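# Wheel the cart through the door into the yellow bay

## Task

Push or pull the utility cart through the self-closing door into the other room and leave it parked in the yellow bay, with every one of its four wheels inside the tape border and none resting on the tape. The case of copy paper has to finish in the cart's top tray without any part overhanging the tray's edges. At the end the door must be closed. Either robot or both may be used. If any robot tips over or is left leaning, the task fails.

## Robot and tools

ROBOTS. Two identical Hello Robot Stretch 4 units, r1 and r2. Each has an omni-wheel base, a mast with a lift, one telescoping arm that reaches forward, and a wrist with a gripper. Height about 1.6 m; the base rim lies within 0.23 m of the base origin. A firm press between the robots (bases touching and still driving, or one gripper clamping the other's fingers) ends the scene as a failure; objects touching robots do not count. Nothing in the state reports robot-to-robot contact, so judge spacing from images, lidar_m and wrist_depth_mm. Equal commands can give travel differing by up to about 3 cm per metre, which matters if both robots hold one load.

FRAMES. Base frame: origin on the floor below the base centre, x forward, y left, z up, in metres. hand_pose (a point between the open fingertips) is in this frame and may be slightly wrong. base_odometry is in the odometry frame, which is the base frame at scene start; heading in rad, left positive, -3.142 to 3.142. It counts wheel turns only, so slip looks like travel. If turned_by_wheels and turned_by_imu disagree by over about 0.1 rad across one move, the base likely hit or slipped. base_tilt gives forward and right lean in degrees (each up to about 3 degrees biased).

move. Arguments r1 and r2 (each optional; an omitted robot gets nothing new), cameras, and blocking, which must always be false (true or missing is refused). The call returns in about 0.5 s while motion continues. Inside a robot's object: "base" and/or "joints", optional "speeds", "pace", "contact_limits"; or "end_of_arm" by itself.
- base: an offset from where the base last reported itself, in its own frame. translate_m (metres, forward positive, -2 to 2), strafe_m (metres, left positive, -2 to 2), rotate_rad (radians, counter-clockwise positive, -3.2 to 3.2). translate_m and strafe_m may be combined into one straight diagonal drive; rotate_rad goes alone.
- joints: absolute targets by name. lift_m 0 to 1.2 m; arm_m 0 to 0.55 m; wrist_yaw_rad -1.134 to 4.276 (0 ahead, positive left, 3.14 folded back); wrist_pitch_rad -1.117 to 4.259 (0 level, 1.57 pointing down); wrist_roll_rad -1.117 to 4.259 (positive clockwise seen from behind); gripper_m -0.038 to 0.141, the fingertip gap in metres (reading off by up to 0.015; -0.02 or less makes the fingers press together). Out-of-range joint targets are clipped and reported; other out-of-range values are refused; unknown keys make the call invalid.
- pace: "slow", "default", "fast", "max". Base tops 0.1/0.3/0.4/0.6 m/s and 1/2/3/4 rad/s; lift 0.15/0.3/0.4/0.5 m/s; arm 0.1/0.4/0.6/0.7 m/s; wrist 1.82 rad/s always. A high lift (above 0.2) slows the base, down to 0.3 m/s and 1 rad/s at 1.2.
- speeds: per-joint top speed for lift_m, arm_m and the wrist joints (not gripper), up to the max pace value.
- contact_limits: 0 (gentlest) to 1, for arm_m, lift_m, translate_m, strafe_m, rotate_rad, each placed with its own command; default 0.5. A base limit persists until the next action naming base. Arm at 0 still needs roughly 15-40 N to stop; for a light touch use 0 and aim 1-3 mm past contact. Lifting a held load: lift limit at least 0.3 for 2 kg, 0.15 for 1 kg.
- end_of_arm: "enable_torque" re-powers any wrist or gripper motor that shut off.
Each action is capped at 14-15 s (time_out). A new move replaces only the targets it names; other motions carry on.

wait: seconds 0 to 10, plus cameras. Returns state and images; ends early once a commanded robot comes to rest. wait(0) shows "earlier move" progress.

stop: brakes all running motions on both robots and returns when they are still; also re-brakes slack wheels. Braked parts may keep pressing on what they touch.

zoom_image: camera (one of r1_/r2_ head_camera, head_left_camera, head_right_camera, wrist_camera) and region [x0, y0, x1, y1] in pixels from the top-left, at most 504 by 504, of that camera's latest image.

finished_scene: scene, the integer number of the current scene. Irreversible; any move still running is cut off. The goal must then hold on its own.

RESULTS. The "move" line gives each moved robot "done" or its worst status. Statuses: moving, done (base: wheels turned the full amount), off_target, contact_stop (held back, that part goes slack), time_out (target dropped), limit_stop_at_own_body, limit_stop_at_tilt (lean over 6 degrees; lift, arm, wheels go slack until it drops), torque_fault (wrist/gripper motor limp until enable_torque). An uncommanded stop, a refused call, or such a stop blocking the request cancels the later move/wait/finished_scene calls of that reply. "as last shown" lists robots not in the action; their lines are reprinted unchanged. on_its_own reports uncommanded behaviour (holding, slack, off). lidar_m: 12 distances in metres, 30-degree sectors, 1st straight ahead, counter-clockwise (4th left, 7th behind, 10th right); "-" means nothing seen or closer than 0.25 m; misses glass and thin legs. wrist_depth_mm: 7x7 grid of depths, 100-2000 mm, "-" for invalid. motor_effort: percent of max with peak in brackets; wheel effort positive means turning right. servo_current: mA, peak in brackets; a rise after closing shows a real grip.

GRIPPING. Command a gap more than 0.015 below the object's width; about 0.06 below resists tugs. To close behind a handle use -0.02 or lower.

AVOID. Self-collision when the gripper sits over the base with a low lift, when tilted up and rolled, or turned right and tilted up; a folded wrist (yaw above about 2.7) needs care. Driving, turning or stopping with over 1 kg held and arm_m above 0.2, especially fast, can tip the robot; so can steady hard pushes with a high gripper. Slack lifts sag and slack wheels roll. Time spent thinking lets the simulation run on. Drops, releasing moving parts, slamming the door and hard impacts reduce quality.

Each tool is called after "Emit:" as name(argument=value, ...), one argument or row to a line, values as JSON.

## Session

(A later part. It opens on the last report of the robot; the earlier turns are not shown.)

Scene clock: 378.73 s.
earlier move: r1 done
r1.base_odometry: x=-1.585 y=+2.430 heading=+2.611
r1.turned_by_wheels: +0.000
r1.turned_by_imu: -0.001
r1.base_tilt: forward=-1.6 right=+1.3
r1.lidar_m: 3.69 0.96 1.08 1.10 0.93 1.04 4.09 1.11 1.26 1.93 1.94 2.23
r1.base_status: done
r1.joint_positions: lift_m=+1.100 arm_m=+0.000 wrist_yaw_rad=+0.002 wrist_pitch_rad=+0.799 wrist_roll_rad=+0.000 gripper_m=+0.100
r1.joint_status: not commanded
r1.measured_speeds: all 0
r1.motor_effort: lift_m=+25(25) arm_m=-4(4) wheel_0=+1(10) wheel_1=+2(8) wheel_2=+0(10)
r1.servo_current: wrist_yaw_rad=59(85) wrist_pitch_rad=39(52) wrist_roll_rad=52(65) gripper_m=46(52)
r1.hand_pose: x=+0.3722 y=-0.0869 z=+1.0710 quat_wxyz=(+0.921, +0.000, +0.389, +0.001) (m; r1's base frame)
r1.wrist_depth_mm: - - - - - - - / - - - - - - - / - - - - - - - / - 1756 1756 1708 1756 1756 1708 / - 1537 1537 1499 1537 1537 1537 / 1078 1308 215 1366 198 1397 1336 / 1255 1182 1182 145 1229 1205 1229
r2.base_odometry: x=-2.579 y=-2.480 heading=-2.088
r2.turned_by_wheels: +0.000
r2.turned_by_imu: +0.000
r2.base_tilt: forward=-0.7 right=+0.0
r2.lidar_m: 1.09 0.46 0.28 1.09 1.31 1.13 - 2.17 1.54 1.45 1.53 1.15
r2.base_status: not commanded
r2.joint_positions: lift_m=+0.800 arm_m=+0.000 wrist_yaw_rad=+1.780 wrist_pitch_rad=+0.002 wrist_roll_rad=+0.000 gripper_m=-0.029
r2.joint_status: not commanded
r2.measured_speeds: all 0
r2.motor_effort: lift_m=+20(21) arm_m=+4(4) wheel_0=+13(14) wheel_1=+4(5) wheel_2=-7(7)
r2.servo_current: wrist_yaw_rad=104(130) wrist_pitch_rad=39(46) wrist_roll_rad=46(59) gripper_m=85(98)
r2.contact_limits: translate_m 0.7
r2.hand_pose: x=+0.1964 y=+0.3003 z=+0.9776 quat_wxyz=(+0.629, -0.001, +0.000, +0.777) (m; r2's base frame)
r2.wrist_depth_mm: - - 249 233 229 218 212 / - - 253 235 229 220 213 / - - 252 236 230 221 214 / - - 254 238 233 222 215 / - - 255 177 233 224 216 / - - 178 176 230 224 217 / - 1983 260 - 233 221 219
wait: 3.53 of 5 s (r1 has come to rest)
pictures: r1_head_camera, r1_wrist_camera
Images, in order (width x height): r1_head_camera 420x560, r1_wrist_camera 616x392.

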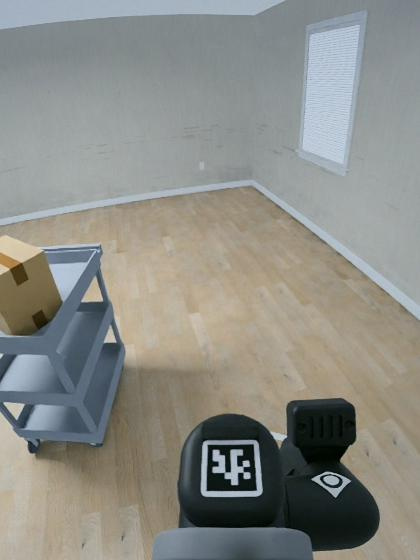

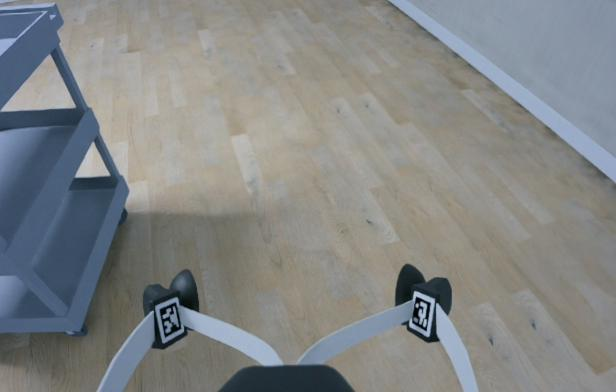

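Emit:
move(
  blocking=false,
  r1={"base":{"rotate_rad":0.26},"joints":{"wrist_pitch_rad":1.5,"wrist_roll_rad":1.57}},
  cameras=[],
)

Emit:
wait(
  seconds=2,
  cameras=[],
)

Emit:
move(
  blocking=false,
  r1={"base":{"strafe_m":0.43}},
  cameras=[],
)

Emit:
wait(
  seconds=4,
  cameras=["r1_head_camera","r1_wrist_camera","r1_head_left_camera"],
)

Emit:
zoom_image(
  camera="r1_head_camera",
  region=[80, 100, 330, 400],
)

Scene clock: 406.10 s.
move: r1 moving
r1.base_odometry: x=-1.585 y=+2.430 heading=+2.771
r1.turned_by_wheels: +0.160
r1.turned_by_imu: +0.160
r1.base_tilt: forward=-1.6 right=+1.3
r1.lidar_m: 1.50 0.95 1.29 0.90 0.92 1.14 1.07 1.09 1.37 1.94 1.96 2.45
r1.base_status: rotate_rad moving
r1.joint_positions: lift_m=+1.100 arm_m=+0.000 wrist_yaw_rad=+0.002 wrist_pitch_rad=+1.364 wrist_roll_rad=+0.580 gripper_m=+0.100
r1.joint_status: wrist_pitch_rad moving; wrist_roll_rad moving
r1.measured_speeds: translate_m=+0.000 strafe_m=+0.000 rotate_rad=+0.539 lift_m=+0.000 arm_m=+0.000 wrist_yaw_rad=+0.000 wrist_pitch_rad=+1.447 wrist_roll_rad=+1.816
r1.motor_effort: lift_m=+25(25) arm_m=-4(4) wheel_0=-3(7) wheel_1=-3(7) wheel_2=-5(6)
r1.servo_current: wrist_yaw_rad=72(72) wrist_pitch_rad=46(98) wrist_roll_rad=52(104) gripper_m=33(46)
r1.hand_pose: x=+0.2304 y=-0.0873 z=+0.9955 quat_wxyz=(+0.744, +0.221, +0.604, -0.179) (m; r1's base frame)
r1.wrist_depth_mm: 1499 1464 1430 1397 1336 1281 1308 / 1464 1430 1336 1308 1308 1229 1255 / - 1397 1308 1308 1255 1182 1205 / 1281 1336 1281 1281 1229 1205 1138 / 1336 1281 1281 1205 1205 1138 1118 / 1255 1229 216 1160 197 1098 1118 / 1229 1205 1160 145 904 1098 1042
r2: as last shown
r2.lidar_m: 1.10 0.46 0.29 1.10 1.31 1.16 - 2.16 1.55 1.47 1.54 1.17
r2.servo_current: wrist_yaw_rad=117(130) wrist_pitch_rad=39(46) wrist_roll_rad=46(59) gripper_m=85(91)
r2.contact_limits: translate_m 0.7
r2.wrist_depth_mm: - - 249 233 228 219 211 / - - 252 235 229 220 212 / - - 252 236 230 222 214 / - - 255 238 232 223 216 / - - 256 178 233 224 217 / - - 178 176 229 224 216 / - 1983 260 - 233 222 219
pictures: none
No camera images: "cameras" was empty.

Scene clock: 407.13 s.
earlier move: r1 done
r1.base_odometry: x=-1.585 y=+2.430 heading=+2.870
r1.turned_by_wheels: +0.100
r1.turned_by_imu: +0.100
r1.base_tilt: forward=-1.6 right=+1.3
r1.lidar_m: 1.21 0.97 2.89 0.95 0.93 1.21 1.06 1.12 1.50 1.94 2.00 2.67
r1.base_status: done
r1.joint_positions: lift_m=+1.100 arm_m=+0.000 wrist_yaw_rad=+0.002 wrist_pitch_rad=+1.498 wrist_roll_rad=+1.568 gripper_m=+0.100
r1.joint_status: all done
r1.measured_speeds: all 0
r1.motor_effort: lift_m=+25(25) arm_m=-4(4) wheel_0=-2(7) wheel_1=-3(7) wheel_2=-1(6)
r1.servo_current: wrist_yaw_rad=46(72) wrist_pitch_rad=33(98) wrist_roll_rad=39(104) gripper_m=39(52)
r1.hand_pose: x=+0.1921 y=-0.0874 z=+0.9901 quat_wxyz=(+0.519, +0.516, +0.483, -0.480) (m; r1's base frame)
r1.wrist_depth_mm: 1255 1229 1255 1182 1182 1182 1138 / 1255 1255 1255 1229 1182 1182 1138 / 1281 1255 1229 1229 1182 1182 1138 / 1229 1229 1229 1182 991 1160 1160 / 1281 1255 1229 1229 991 976 1160 / 1255 1229 216 1182 198 1160 1138 / 1255 1255 1205 145 1205 1160 1138
r2.base_odometry: x=-2.579 y=-2.480 heading=-2.088
r2.turned_by_wheels: +0.000
r2.turned_by_imu: +0.000
r2.base_tilt: forward=-0.7 right=+0.1
r2.lidar_m: 1.11 0.46 0.26 1.10 1.27 1.14 - 2.13 1.53 1.47 1.54 1.17
r2.base_status: not commanded
r2.joint_positions: lift_m=+0.800 arm_m=+0.000 wrist_yaw_rad=+1.780 wrist_pitch_rad=+0.002 wrist_roll_rad=+0.000 gripper_m=-0.029
r2.joint_status: not commanded
r2.measured_speeds: all 0
r2.on_its_own: wrist_yaw_rad is at rest, and its servo_current (117 mA) is outside its rest range (0 to 104 mA)
r2.motor_effort: lift_m=+20(21) arm_m=+4(4) wheel_0=+14(14) wheel_1=+4(5) wheel_2=-7(7)
r2.servo_current: wrist_yaw_rad=117(137) wrist_pitch_rad=33(46) wrist_roll_rad=59(59) gripper_m=85(91)
r2.contact_limits: translate_m 0.7
r2.hand_pose: x=+0.1964 y=+0.3003 z=+0.9776 quat_wxyz=(+0.629, -0.001, +0.000, +0.777) (m; r2's base frame)
r2.wrist_depth_mm: - - 250 233 229 218 212 / - - 252 234 229 220 213 / - - 252 236 231 222 214 / - - 255 237 232 223 215 / - - 256 178 233 224 216 / - - 178 176 230 224 217 / - 1983 260 - 233 222 219
wait: 1.03 of 2 s (r1 has come to rest)
pictures: none
No camera images: "cameras" was empty.

Scene clock: 407.63 s.
move: r1 moving
r1.base_odometry: x=-1.595 y=+2.395 heading=+2.870
r1.turned_by_wheels: +0.000
r1.turned_by_imu: +0.000
r1.base_tilt: forward=-1.6 right=+1.3
r1.lidar_m: 1.18 0.97 2.89 0.92 0.90 1.17 1.09 1.11 1.50 1.98 2.06 2.70
r1.base_status: strafe_m moving
r1.joint_positions: lift_m=+1.100 arm_m=+0.000 wrist_yaw_rad=+0.002 wrist_pitch_rad=+1.498 wrist_roll_rad=+1.568 gripper_m=+0.100
r1.joint_status: not commanded
r1.measured_speeds: translate_m=+0.000 strafe_m=+0.138 rotate_rad=+0.001 lift_m=+0.000 arm_m=+0.000 wrist_yaw_rad=+0.000 wrist_pitch_rad=+0.000 wrist_roll_rad=+0.000
r1.motor_effort: lift_m=+25(25) arm_m=-4(4) wheel_0=-9(12) wheel_1=+9(10) wheel_2=+0(2)
r1.servo_current: wrist_yaw_rad=52(65) wrist_pitch_rad=46(52) wrist_roll_rad=59(65) gripper_m=46(52)
r1.hand_pose: x=+0.1921 y=-0.0874 z=+0.9901 quat_wxyz=(+0.519, +0.516, +0.483, -0.480) (m; r1's base frame)
r1.wrist_depth_mm: 1229 1255 1229 1205 1205 1160 1160 / 1229 1229 1229 1205 1205 1182 1160 / 1255 1255 1229 1205 1205 1182 1138 / 1255 1229 1229 1229 991 1160 1160 / 1281 1281 1255 1205 976 1008 1138 / 1255 1229 214 1205 198 1160 1160 / 1281 1255 1205 145 1182 1182 1138
r2.base_odometry: x=-2.579 y=-2.480 heading=-2.088
r2.turned_by_wheels: +0.000
r2.turned_by_imu: +0.000
r2.base_tilt: forward=-0.7 right=+0.1
r2.lidar_m: 1.10 0.46 0.28 1.04 1.33 1.13 - 2.14 1.55 1.47 1.55 1.18
r2.base_status: not commanded
r2.joint_positions: lift_m=+0.800 arm_m=+0.000 wrist_yaw_rad=+1.780 wrist_pitch_rad=+0.002 wrist_roll_rad=+0.000 gripper_m=-0.029
r2.joint_status: not commanded
r2.measured_speeds: all 0
r2.motor_effort: lift_m=+20(21) arm_m=+4(4) wheel_0=+14(14) wheel_1=+4(5) wheel_2=-6(7)
r2.servo_current: wrist_yaw_rad=111(130) wrist_pitch_rad=39(46) wrist_roll_rad=39(59) gripper_m=78(91)
r2.contact_limits: translate_m 0.7
r2.hand_pose: x=+0.1964 y=+0.3003 z=+0.9776 quat_wxyz=(+0.629, -0.001, +0.000, +0.777) (m; r2's base frame)
r2.wrist_depth_mm: - - 250 235 228 220 212 / - - 251 235 229 220 213 / - - 252 235 231 221 214 / - - 255 237 232 223 216 / - - 256 178 233 223 216 / - - 178 176 229 224 217 / - 1921 262 - 233 222 218
pictures: none
No camera images: "cameras" was empty.

Scene clock: 409.90 s.
earlier move: r1 done
r1.base_odometry: x=-1.701 y=+2.016 heading=+2.870
r1.turned_by_wheels: +0.000
r1.turned_by_imu: +0.002
r1.base_tilt: forward=-1.6 right=+1.3
r1.lidar_m: 0.88 0.99 2.47 0.51 0.52 0.65 4.18 1.23 1.54 2.39 2.46 3.27
r1.base_status: done
r1.joint_positions: lift_m=+1.100 arm_m=+0.000 wrist_yaw_rad=+0.002 wrist_pitch_rad=+1.498 wrist_roll_rad=+1.568 gripper_m=+0.100
r1.joint_status: not commanded
r1.measured_speeds: all 0
r1.motor_effort: lift_m=+24(25) arm_m=-4(4) wheel_0=-2(13) wheel_1=+1(11) wheel_2=+0(2)
r1.servo_current: wrist_yaw_rad=46(65) wrist_pitch_rad=46(52) wrist_roll_rad=59(65) gripper_m=39(52)
r1.hand_pose: x=+0.1921 y=-0.0874 z=+0.9901 quat_wxyz=(+0.519, +0.516, +0.483, -0.480) (m; r1's base frame)
r1.wrist_depth_mm: 1255 1229 1205 1205 1205 1182 1138 / 1255 1229 1229 1182 1205 1160 1160 / 1255 1255 1229 1229 1182 1205 1182 / 1255 1229 1229 1229 976 1160 1118 / 1229 1205 1229 1205 991 976 1138 / 1281 1255 216 1205 198 1182 1182 / 1229 1255 1255 145 1205 1160 1160
r2.base_odometry: x=-2.579 y=-2.480 heading=-2.088
r2.turned_by_wheels: +0.000
r2.turned_by_imu: +0.000
r2.base_tilt: forward=-0.7 right=+0.1
r2.lidar_m: 1.10 0.48 0.27 0.65 0.98 1.15 - 2.18 1.55 1.47 1.54 1.18
r2.base_status: not commanded
r2.joint_positions: lift_m=+0.800 arm_m=+0.000 wrist_yaw_rad=+1.780 wrist_pitch_rad=+0.002 wrist_roll_rad=+0.000 gripper_m=-0.029
r2.joint_status: not commanded
r2.measured_speeds: all 0
r2.on_its_own: wrist_yaw_rad is at rest, and its servo_current (124 mA) is outside its rest range (0 to 104 mA)
r2.motor_effort: lift_m=+20(21) arm_m=+4(4) wheel_0=+13(14) wheel_1=+4(5) wheel_2=-6(7)
r2.servo_current: wrist_yaw_rad=124(137) wrist_pitch_rad=39(46) wrist_roll_rad=52(65) gripper_m=85(91)
r2.contact_limits: translate_m 0.7
r2.hand_pose: x=+0.1964 y=+0.3003 z=+0.9776 quat_wxyz=(+0.629, -0.001, +0.000, +0.777) (m; r2's base frame)
r2.wrist_depth_mm: - - 249 233 228 218 213 / - - 252 235 229 220 213 / - - 253 236 231 222 214 / - - 255 237 232 222 216 / - - 256 178 234 223 217 / - - 177 176 229 224 218 / - 1921 260 - 233 222 218
wait: 2.27 of 4 s (r1 has come to rest)
pictures: r1_head_camera, r1_head_left_camera, r1_wrist_camera
Images, in order (width x height): r1_head_camera 420x560, r1_head_left_camera 420x672, r1_wrist_camera 616x392.

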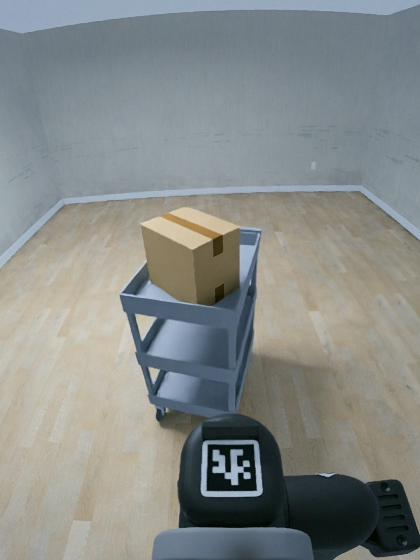

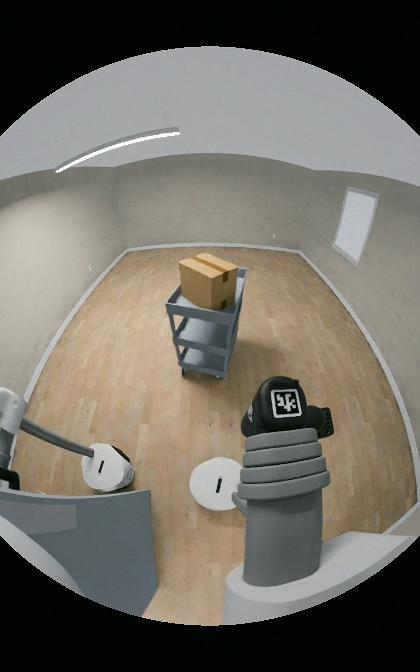

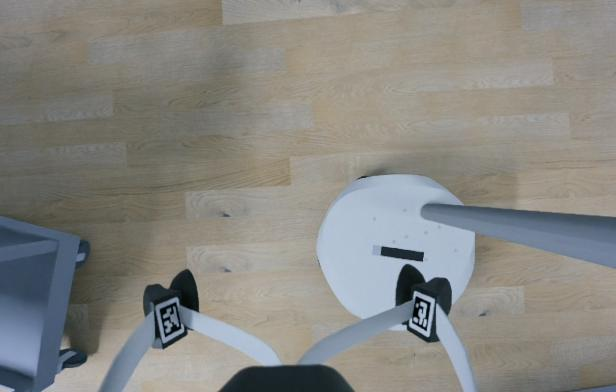

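Scaled by 1.680 from the camera's 420x560 image, which has a finer 600x800 frame.

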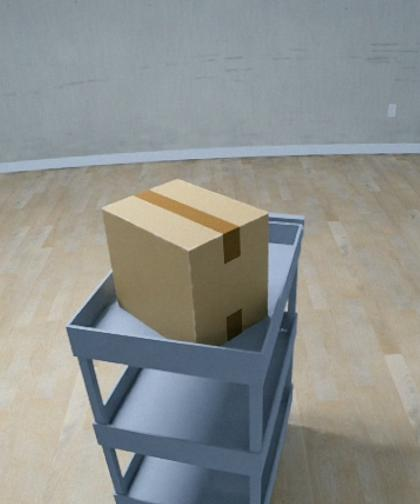

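Emit:
move(
  blocking=false,
  r1={"base":{"translate_m":0.5,"strafe_m":0.25},"joints":{"wrist_pitch_rad":1.57,"wrist_roll_rad":1.77,"arm_m":0.2}},
  cameras=[],
)

Emit:
wait(
  seconds=5,
  cameras=["r1_head_camera","r1_wrist_camera","r1_head_left_camera"],
)

Scene clock: 429.10 s.
move: r1 moving
r1.base_odometry: x=-1.735 y=+2.009 heading=+2.870
r1.turned_by_wheels: +0.000
r1.turned_by_imu: +0.000
r1.base_tilt: forward=-1.6 right=+1.2
r1.lidar_m: 0.86 0.99 2.46 0.63 0.52 0.66 4.23 1.28 1.56 2.41 2.46 3.28
r1.base_status: translate_m moving; strafe_m moving
r1.joint_positions: lift_m=+1.100 arm_m=+0.051 wrist_yaw_rad=+0.002 wrist_pitch_rad=+1.568 wrist_roll_rad=+1.768 gripper_m=+0.100
r1.joint_status: arm_m moving; wrist_pitch_rad moving; wrist_roll_rad moving
r1.measured_speeds: translate_m=+0.121 strafe_m=+0.060 rotate_rad=+0.005 lift_m=+0.000 arm_m=+0.195 wrist_yaw_rad=+0.000 wrist_pitch_rad=+0.000 wrist_roll_rad=+0.005
r1.motor_effort: lift_m=+24(24) arm_m=+3(7) wheel_0=+2(5) wheel_1=+6(11) wheel_2=-9(10)
r1.servo_current: wrist_yaw_rad=33(59) wrist_pitch_rad=13(59) wrist_roll_rad=46(85) gripper_m=46(52)
r1.hand_pose: x=+0.2225 y=-0.0874 z=+0.9894 quat_wxyz=(+0.450, +0.547, +0.448, -0.545) (m; r1's base frame)
r1.wrist_depth_mm: 1182 1205 1205 1205 1160 1182 1205 / 1205 1182 1182 1205 1205 1205 1205 / 1205 1229 1182 1205 1205 1205 1229 / 1205 1182 1205 1205 1025 991 1205 / 1229 1182 1205 1205 1008 1205 1229 / 1025 1205 214 1182 197 1205 1205 / - 1205 1205 145 1205 1182 -
r2.base_odometry: x=-2.579 y=-2.480 heading=-2.088
r2.turned_by_wheels: +0.000
r2.turned_by_imu: +0.000
r2.base_tilt: forward=-0.7 right=+0.1
r2.lidar_m: 1.11 0.46 0.28 0.67 0.81 1.14 - 2.15 1.56 1.47 1.54 1.13
r2.base_status: not commanded
r2.joint_positions: lift_m=+0.800 arm_m=+0.000 wrist_yaw_rad=+1.780 wrist_pitch_rad=+0.002 wrist_roll_rad=+0.000 gripper_m=-0.029
r2.joint_status: not commanded
r2.measured_speeds: all 0
r2.motor_effort: lift_m=+21(21) arm_m=+4(4) wheel_0=+14(14) wheel_1=+5(5) wheel_2=-7(7)
r2.servo_current: wrist_yaw_rad=117(130) wrist_pitch_rad=46(46) wrist_roll_rad=52(52) gripper_m=85(91)
r2.contact_limits: translate_m 0.7
r2.hand_pose: x=+0.1964 y=+0.3003 z=+0.9776 quat_wxyz=(+0.629, -0.001, +0.000, +0.777) (m; r2's base frame)
r2.wrist_depth_mm: - - 250 233 227 218 212 / - - 252 235 229 220 213 / - - 253 236 230 222 213 / - - 253 237 232 223 215 / - - 255 177 234 224 217 / - - 178 176 229 224 217 / - 1983 260 - 234 223 218
pictures: none
No camera images: "cameras" was empty.

Scene clock: 431.83 s.
earlier move: r1 done
r1.base_odometry: x=-2.249 y=+1.909 heading=+2.871
r1.turned_by_wheels: +0.000
r1.turned_by_imu: +0.002
r1.base_tilt: forward=-1.6 right=+1.2
r1.lidar_m: 0.44 0.51 2.23 2.10 0.58 0.62 0.97 1.77 2.24 2.62 2.68 0.43
r1.base_status: done
r1.joint_positions: lift_m=+1.100 arm_m=+0.200 wrist_yaw_rad=+0.002 wrist_pitch_rad=+1.568 wrist_roll_rad=+1.768 gripper_m=+0.100
r1.joint_status: all done
r1.measured_speeds: all 0
r1.motor_effort: lift_m=+24(24) arm_m=+5(8) wheel_0=+5(7) wheel_1=-1(11) wheel_2=+2(10)
r1.servo_current: wrist_yaw_rad=46(72) wrist_pitch_rad=39(72) wrist_roll_rad=46(85) gripper_m=46(52)
r1.hand_pose: x=+0.3718 y=-0.0874 z=+0.9894 quat_wxyz=(+0.450, +0.547, +0.448, -0.545) (m; r1's base frame)
r1.wrist_depth_mm: 1205 1205 1205 1205 1205 1182 1229 / 415 415 413 1205 1205 1229 1205 / 327 421 415 1205 1205 1229 1205 / 220 334 410 1205 1008 1008 1205 / 183 300 418 1205 1008 1008 1205 / 213 307 211 1205 198 1205 1205 / 264 415 415 145 1205 1205 1205
r2.base_odometry: x=-2.579 y=-2.480 heading=-2.088
r2.turned_by_wheels: +0.000
r2.turned_by_imu: +0.000
r2.base_tilt: forward=-0.7 right=+0.1
r2.lidar_m: 1.11 0.49 0.29 3.27 0.57 0.65 - 2.14 1.53 1.48 1.54 1.17
r2.base_status: not commanded
r2.joint_positions: lift_m=+0.800 arm_m=+0.000 wrist_yaw_rad=+1.780 wrist_pitch_rad=+0.002 wrist_roll_rad=+0.000 gripper_m=-0.029
r2.joint_status: not commanded
r2.measured_speeds: all 0
r2.on_its_own: wrist_yaw_rad is at rest, and its servo_current (111 mA) is outside its rest range (0 to 104 mA)
r2.motor_effort: lift_m=+21(21) arm_m=+4(4) wheel_0=+14(14) wheel_1=+5(5) wheel_2=-6(7)
r2.servo_current: wrist_yaw_rad=111(137) wrist_pitch_rad=39(52) wrist_roll_rad=59(59) gripper_m=91(91)
r2.contact_limits: translate_m 0.7
r2.hand_pose: x=+0.1964 y=+0.3003 z=+0.9776 quat_wxyz=(+0.629, -0.001, +0.000, +0.777) (m; r2's base frame)
r2.wrist_depth_mm: - - 250 233 229 218 212 / - - 251 235 230 220 213 / - - 252 236 230 221 214 / - - 255 237 232 223 216 / - - 255 178 234 224 216 / - 788 177 176 229 224 216 / - 1983 259 - 233 224 218
wait: 2.73 of 5 s (r1 has come to rest)
pictures: r1_head_camera, r1_head_left_camera, r1_wrist_camera
Images, in order (width x height): r1_head_camera 420x560, r1_head_left_camera 420x672, r1_wrist_camera 616x392.

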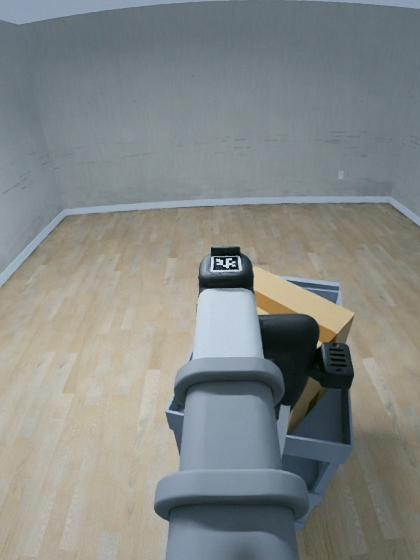

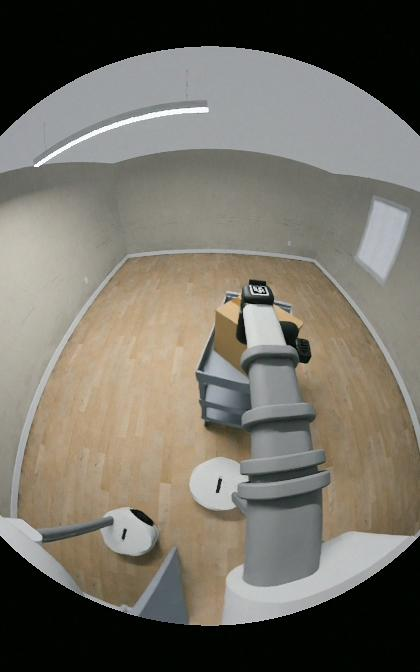

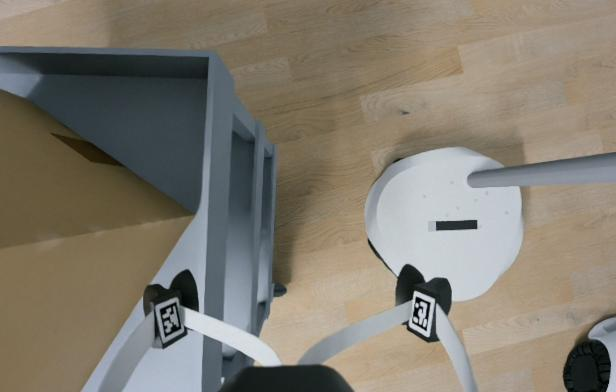

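Emit:
move(
  blocking=false,
  r1={"base":{"translate_m":0.083,"strafe_m":0.03},"joints":{"lift_m":1.04}},
  cameras=[],
)

Emit:
wait(
  seconds=3,
  cameras=["r1_wrist_camera"],
)

Scene clock: 451.37 s.
move: r1 moving
r1.base_odometry: x=-2.283 y=+1.907 heading=+2.871
r1.turned_by_wheels: +0.000
r1.turned_by_imu: +0.000
r1.base_tilt: forward=-1.6 right=+1.3
r1.lidar_m: 0.40 0.50 2.20 2.09 0.61 0.61 0.92 1.82 2.30 2.61 2.70 0.41
r1.base_status: translate_m moving; strafe_m moving
r1.joint_positions: lift_m=+1.064 arm_m=+0.200 wrist_yaw_rad=+0.002 wrist_pitch_rad=+1.568 wrist_roll_rad=+1.768 gripper_m=+0.100
r1.joint_status: lift_m moving
r1.measured_speeds: translate_m=+0.120 strafe_m=+0.042 rotate_rad=-0.001 lift_m=-0.124 arm_m=+0.000 wrist_yaw_rad=+0.000 wrist_pitch_rad=+0.000 wrist_roll_rad=+0.000
r1.motor_effort: lift_m=+11(22) arm_m=+5(5) wheel_0=+2(6) wheel_1=+9(9) wheel_2=-8(9)
r1.servo_current: wrist_yaw_rad=39(46) wrist_pitch_rad=39(52) wrist_roll_rad=39(59) gripper_m=39(52)
r1.hand_pose: x=+0.3718 y=-0.0874 z=+0.9534 quat_wxyz=(+0.450, +0.547, +0.448, -0.545) (m; r1's base frame)
r1.wrist_depth_mm: 375 373 1182 1182 1160 1160 1182 / 384 382 387 1160 1182 1138 1182 / 235 384 384 1160 1182 1160 1160 / 167 243 347 1182 976 960 1160 / 159 256 370 1182 960 946 1182 / 189 272 216 1160 197 1138 1182 / 235 338 384 145 1182 1160 1182
r2.base_odometry: x=-2.579 y=-2.480 heading=-2.088
r2.turned_by_wheels: +0.000
r2.turned_by_imu: +0.000
r2.base_tilt: forward=-0.7 right=+0.1
r2.lidar_m: 1.10 0.48 0.26 3.26 0.61 0.64 - 2.16 1.55 1.46 1.54 1.19
r2.base_status: not commanded
r2.joint_positions: lift_m=+0.800 arm_m=+0.000 wrist_yaw_rad=+1.780 wrist_pitch_rad=+0.002 wrist_roll_rad=+0.000 gripper_m=-0.029
r2.joint_status: not commanded
r2.measured_speeds: all 0
r2.motor_effort: lift_m=+21(21) arm_m=+4(4) wheel_0=+14(14) wheel_1=+4(5) wheel_2=-7(7)
r2.servo_current: wrist_yaw_rad=111(130) wrist_pitch_rad=39(46) wrist_roll_rad=52(59) gripper_m=85(85)
r2.contact_limits: translate_m 0.7
r2.hand_pose: x=+0.1964 y=+0.3003 z=+0.9776 quat_wxyz=(+0.629, -0.001, +0.000, +0.777) (m; r2's base frame)
r2.wrist_depth_mm: - - 250 233 228 219 213 / - - 252 234 229 220 213 / - - 253 236 230 222 214 / - - 254 238 232 222 216 / - - 256 177 235 224 216 / - 798 178 176 230 224 217 / - 809 260 - 234 222 219
pictures: none
No camera images: "cameras" was empty.

Scene clock: 452.30 s.
earlier move: r1 done
r1.base_odometry: x=-2.337 y=+1.902 heading=+2.871
r1.turned_by_wheels: +0.000
r1.turned_by_imu: +0.000
r1.base_tilt: forward=-1.6 right=+1.3
r1.lidar_m: 0.35 0.45 2.19 2.07 0.59 0.61 0.92 1.87 2.38 2.65 2.74 0.37
r1.base_status: done
r1.joint_positions: lift_m=+1.040 arm_m=+0.200 wrist_yaw_rad=+0.002 wrist_pitch_rad=+1.568 wrist_roll_rad=+1.768 gripper_m=+0.100
r1.joint_status: all done
r1.measured_speeds: all 0
r1.motor_effort: lift_m=+13(22) arm_m=+5(5) wheel_0=+3(6) wheel_1=+1(9) wheel_2=-1(9)
r1.servo_current: wrist_yaw_rad=59(65) wrist_pitch_rad=39(52) wrist_roll_rad=39(59) gripper_m=46(52)
r1.hand_pose: x=+0.3718 y=-0.0874 z=+0.9303 quat_wxyz=(+0.450, +0.547, +0.448, -0.545) (m; r1's base frame)
r1.wrist_depth_mm: - 357 362 1160 1160 1138 1160 / - - 355 1138 1138 1160 1160 / - 113 357 1160 1138 1138 1138 / - 135 282 1160 931 946 1160 / 113 173 357 1118 931 931 1138 / 133 193 357 1182 198 1138 1118 / 152 243 357 140 1138 1138 1138
r2.base_odometry: x=-2.579 y=-2.480 heading=-2.088
r2.turned_by_wheels: +0.000
r2.turned_by_imu: +0.000
r2.base_tilt: forward=-0.7 right=+0.0
r2.lidar_m: 1.11 0.50 0.27 3.29 0.63 0.63 - 2.18 1.55 1.47 1.55 1.19
r2.base_status: not commanded
r2.joint_positions: lift_m=+0.800 arm_m=+0.000 wrist_yaw_rad=+1.780 wrist_pitch_rad=+0.002 wrist_roll_rad=+0.000 gripper_m=-0.029
r2.joint_status: not commanded
r2.measured_speeds: all 0
r2.on_its_own: wrist_yaw_rad is at rest, and its servo_current (111 mA) is outside its rest range (0 to 104 mA)
r2.motor_effort: lift_m=+20(21) arm_m=+4(4) wheel_0=+14(14) wheel_1=+4(5) wheel_2=-7(7)
r2.servo_current: wrist_yaw_rad=111(130) wrist_pitch_rad=39(46) wrist_roll_rad=46(59) gripper_m=85(91)
r2.contact_limits: translate_m 0.7
r2.hand_pose: x=+0.1964 y=+0.3003 z=+0.9776 quat_wxyz=(+0.629, -0.001, +0.000, +0.777) (m; r2's base frame)
r2.wrist_depth_mm: - - 250 233 229 218 212 / - - 253 234 229 220 213 / - - 253 236 231 222 213 / - - 254 238 232 223 216 / 809 - 255 178 234 224 216 / 1118 - 178 176 229 224 217 / 788 1983 260 - 233 222 217
wait: 0.93 of 3 s (r1 has come to rest)
pictures: r1_wrist_camera
Images, in order (width x height): r1_wrist_camera 616x392.

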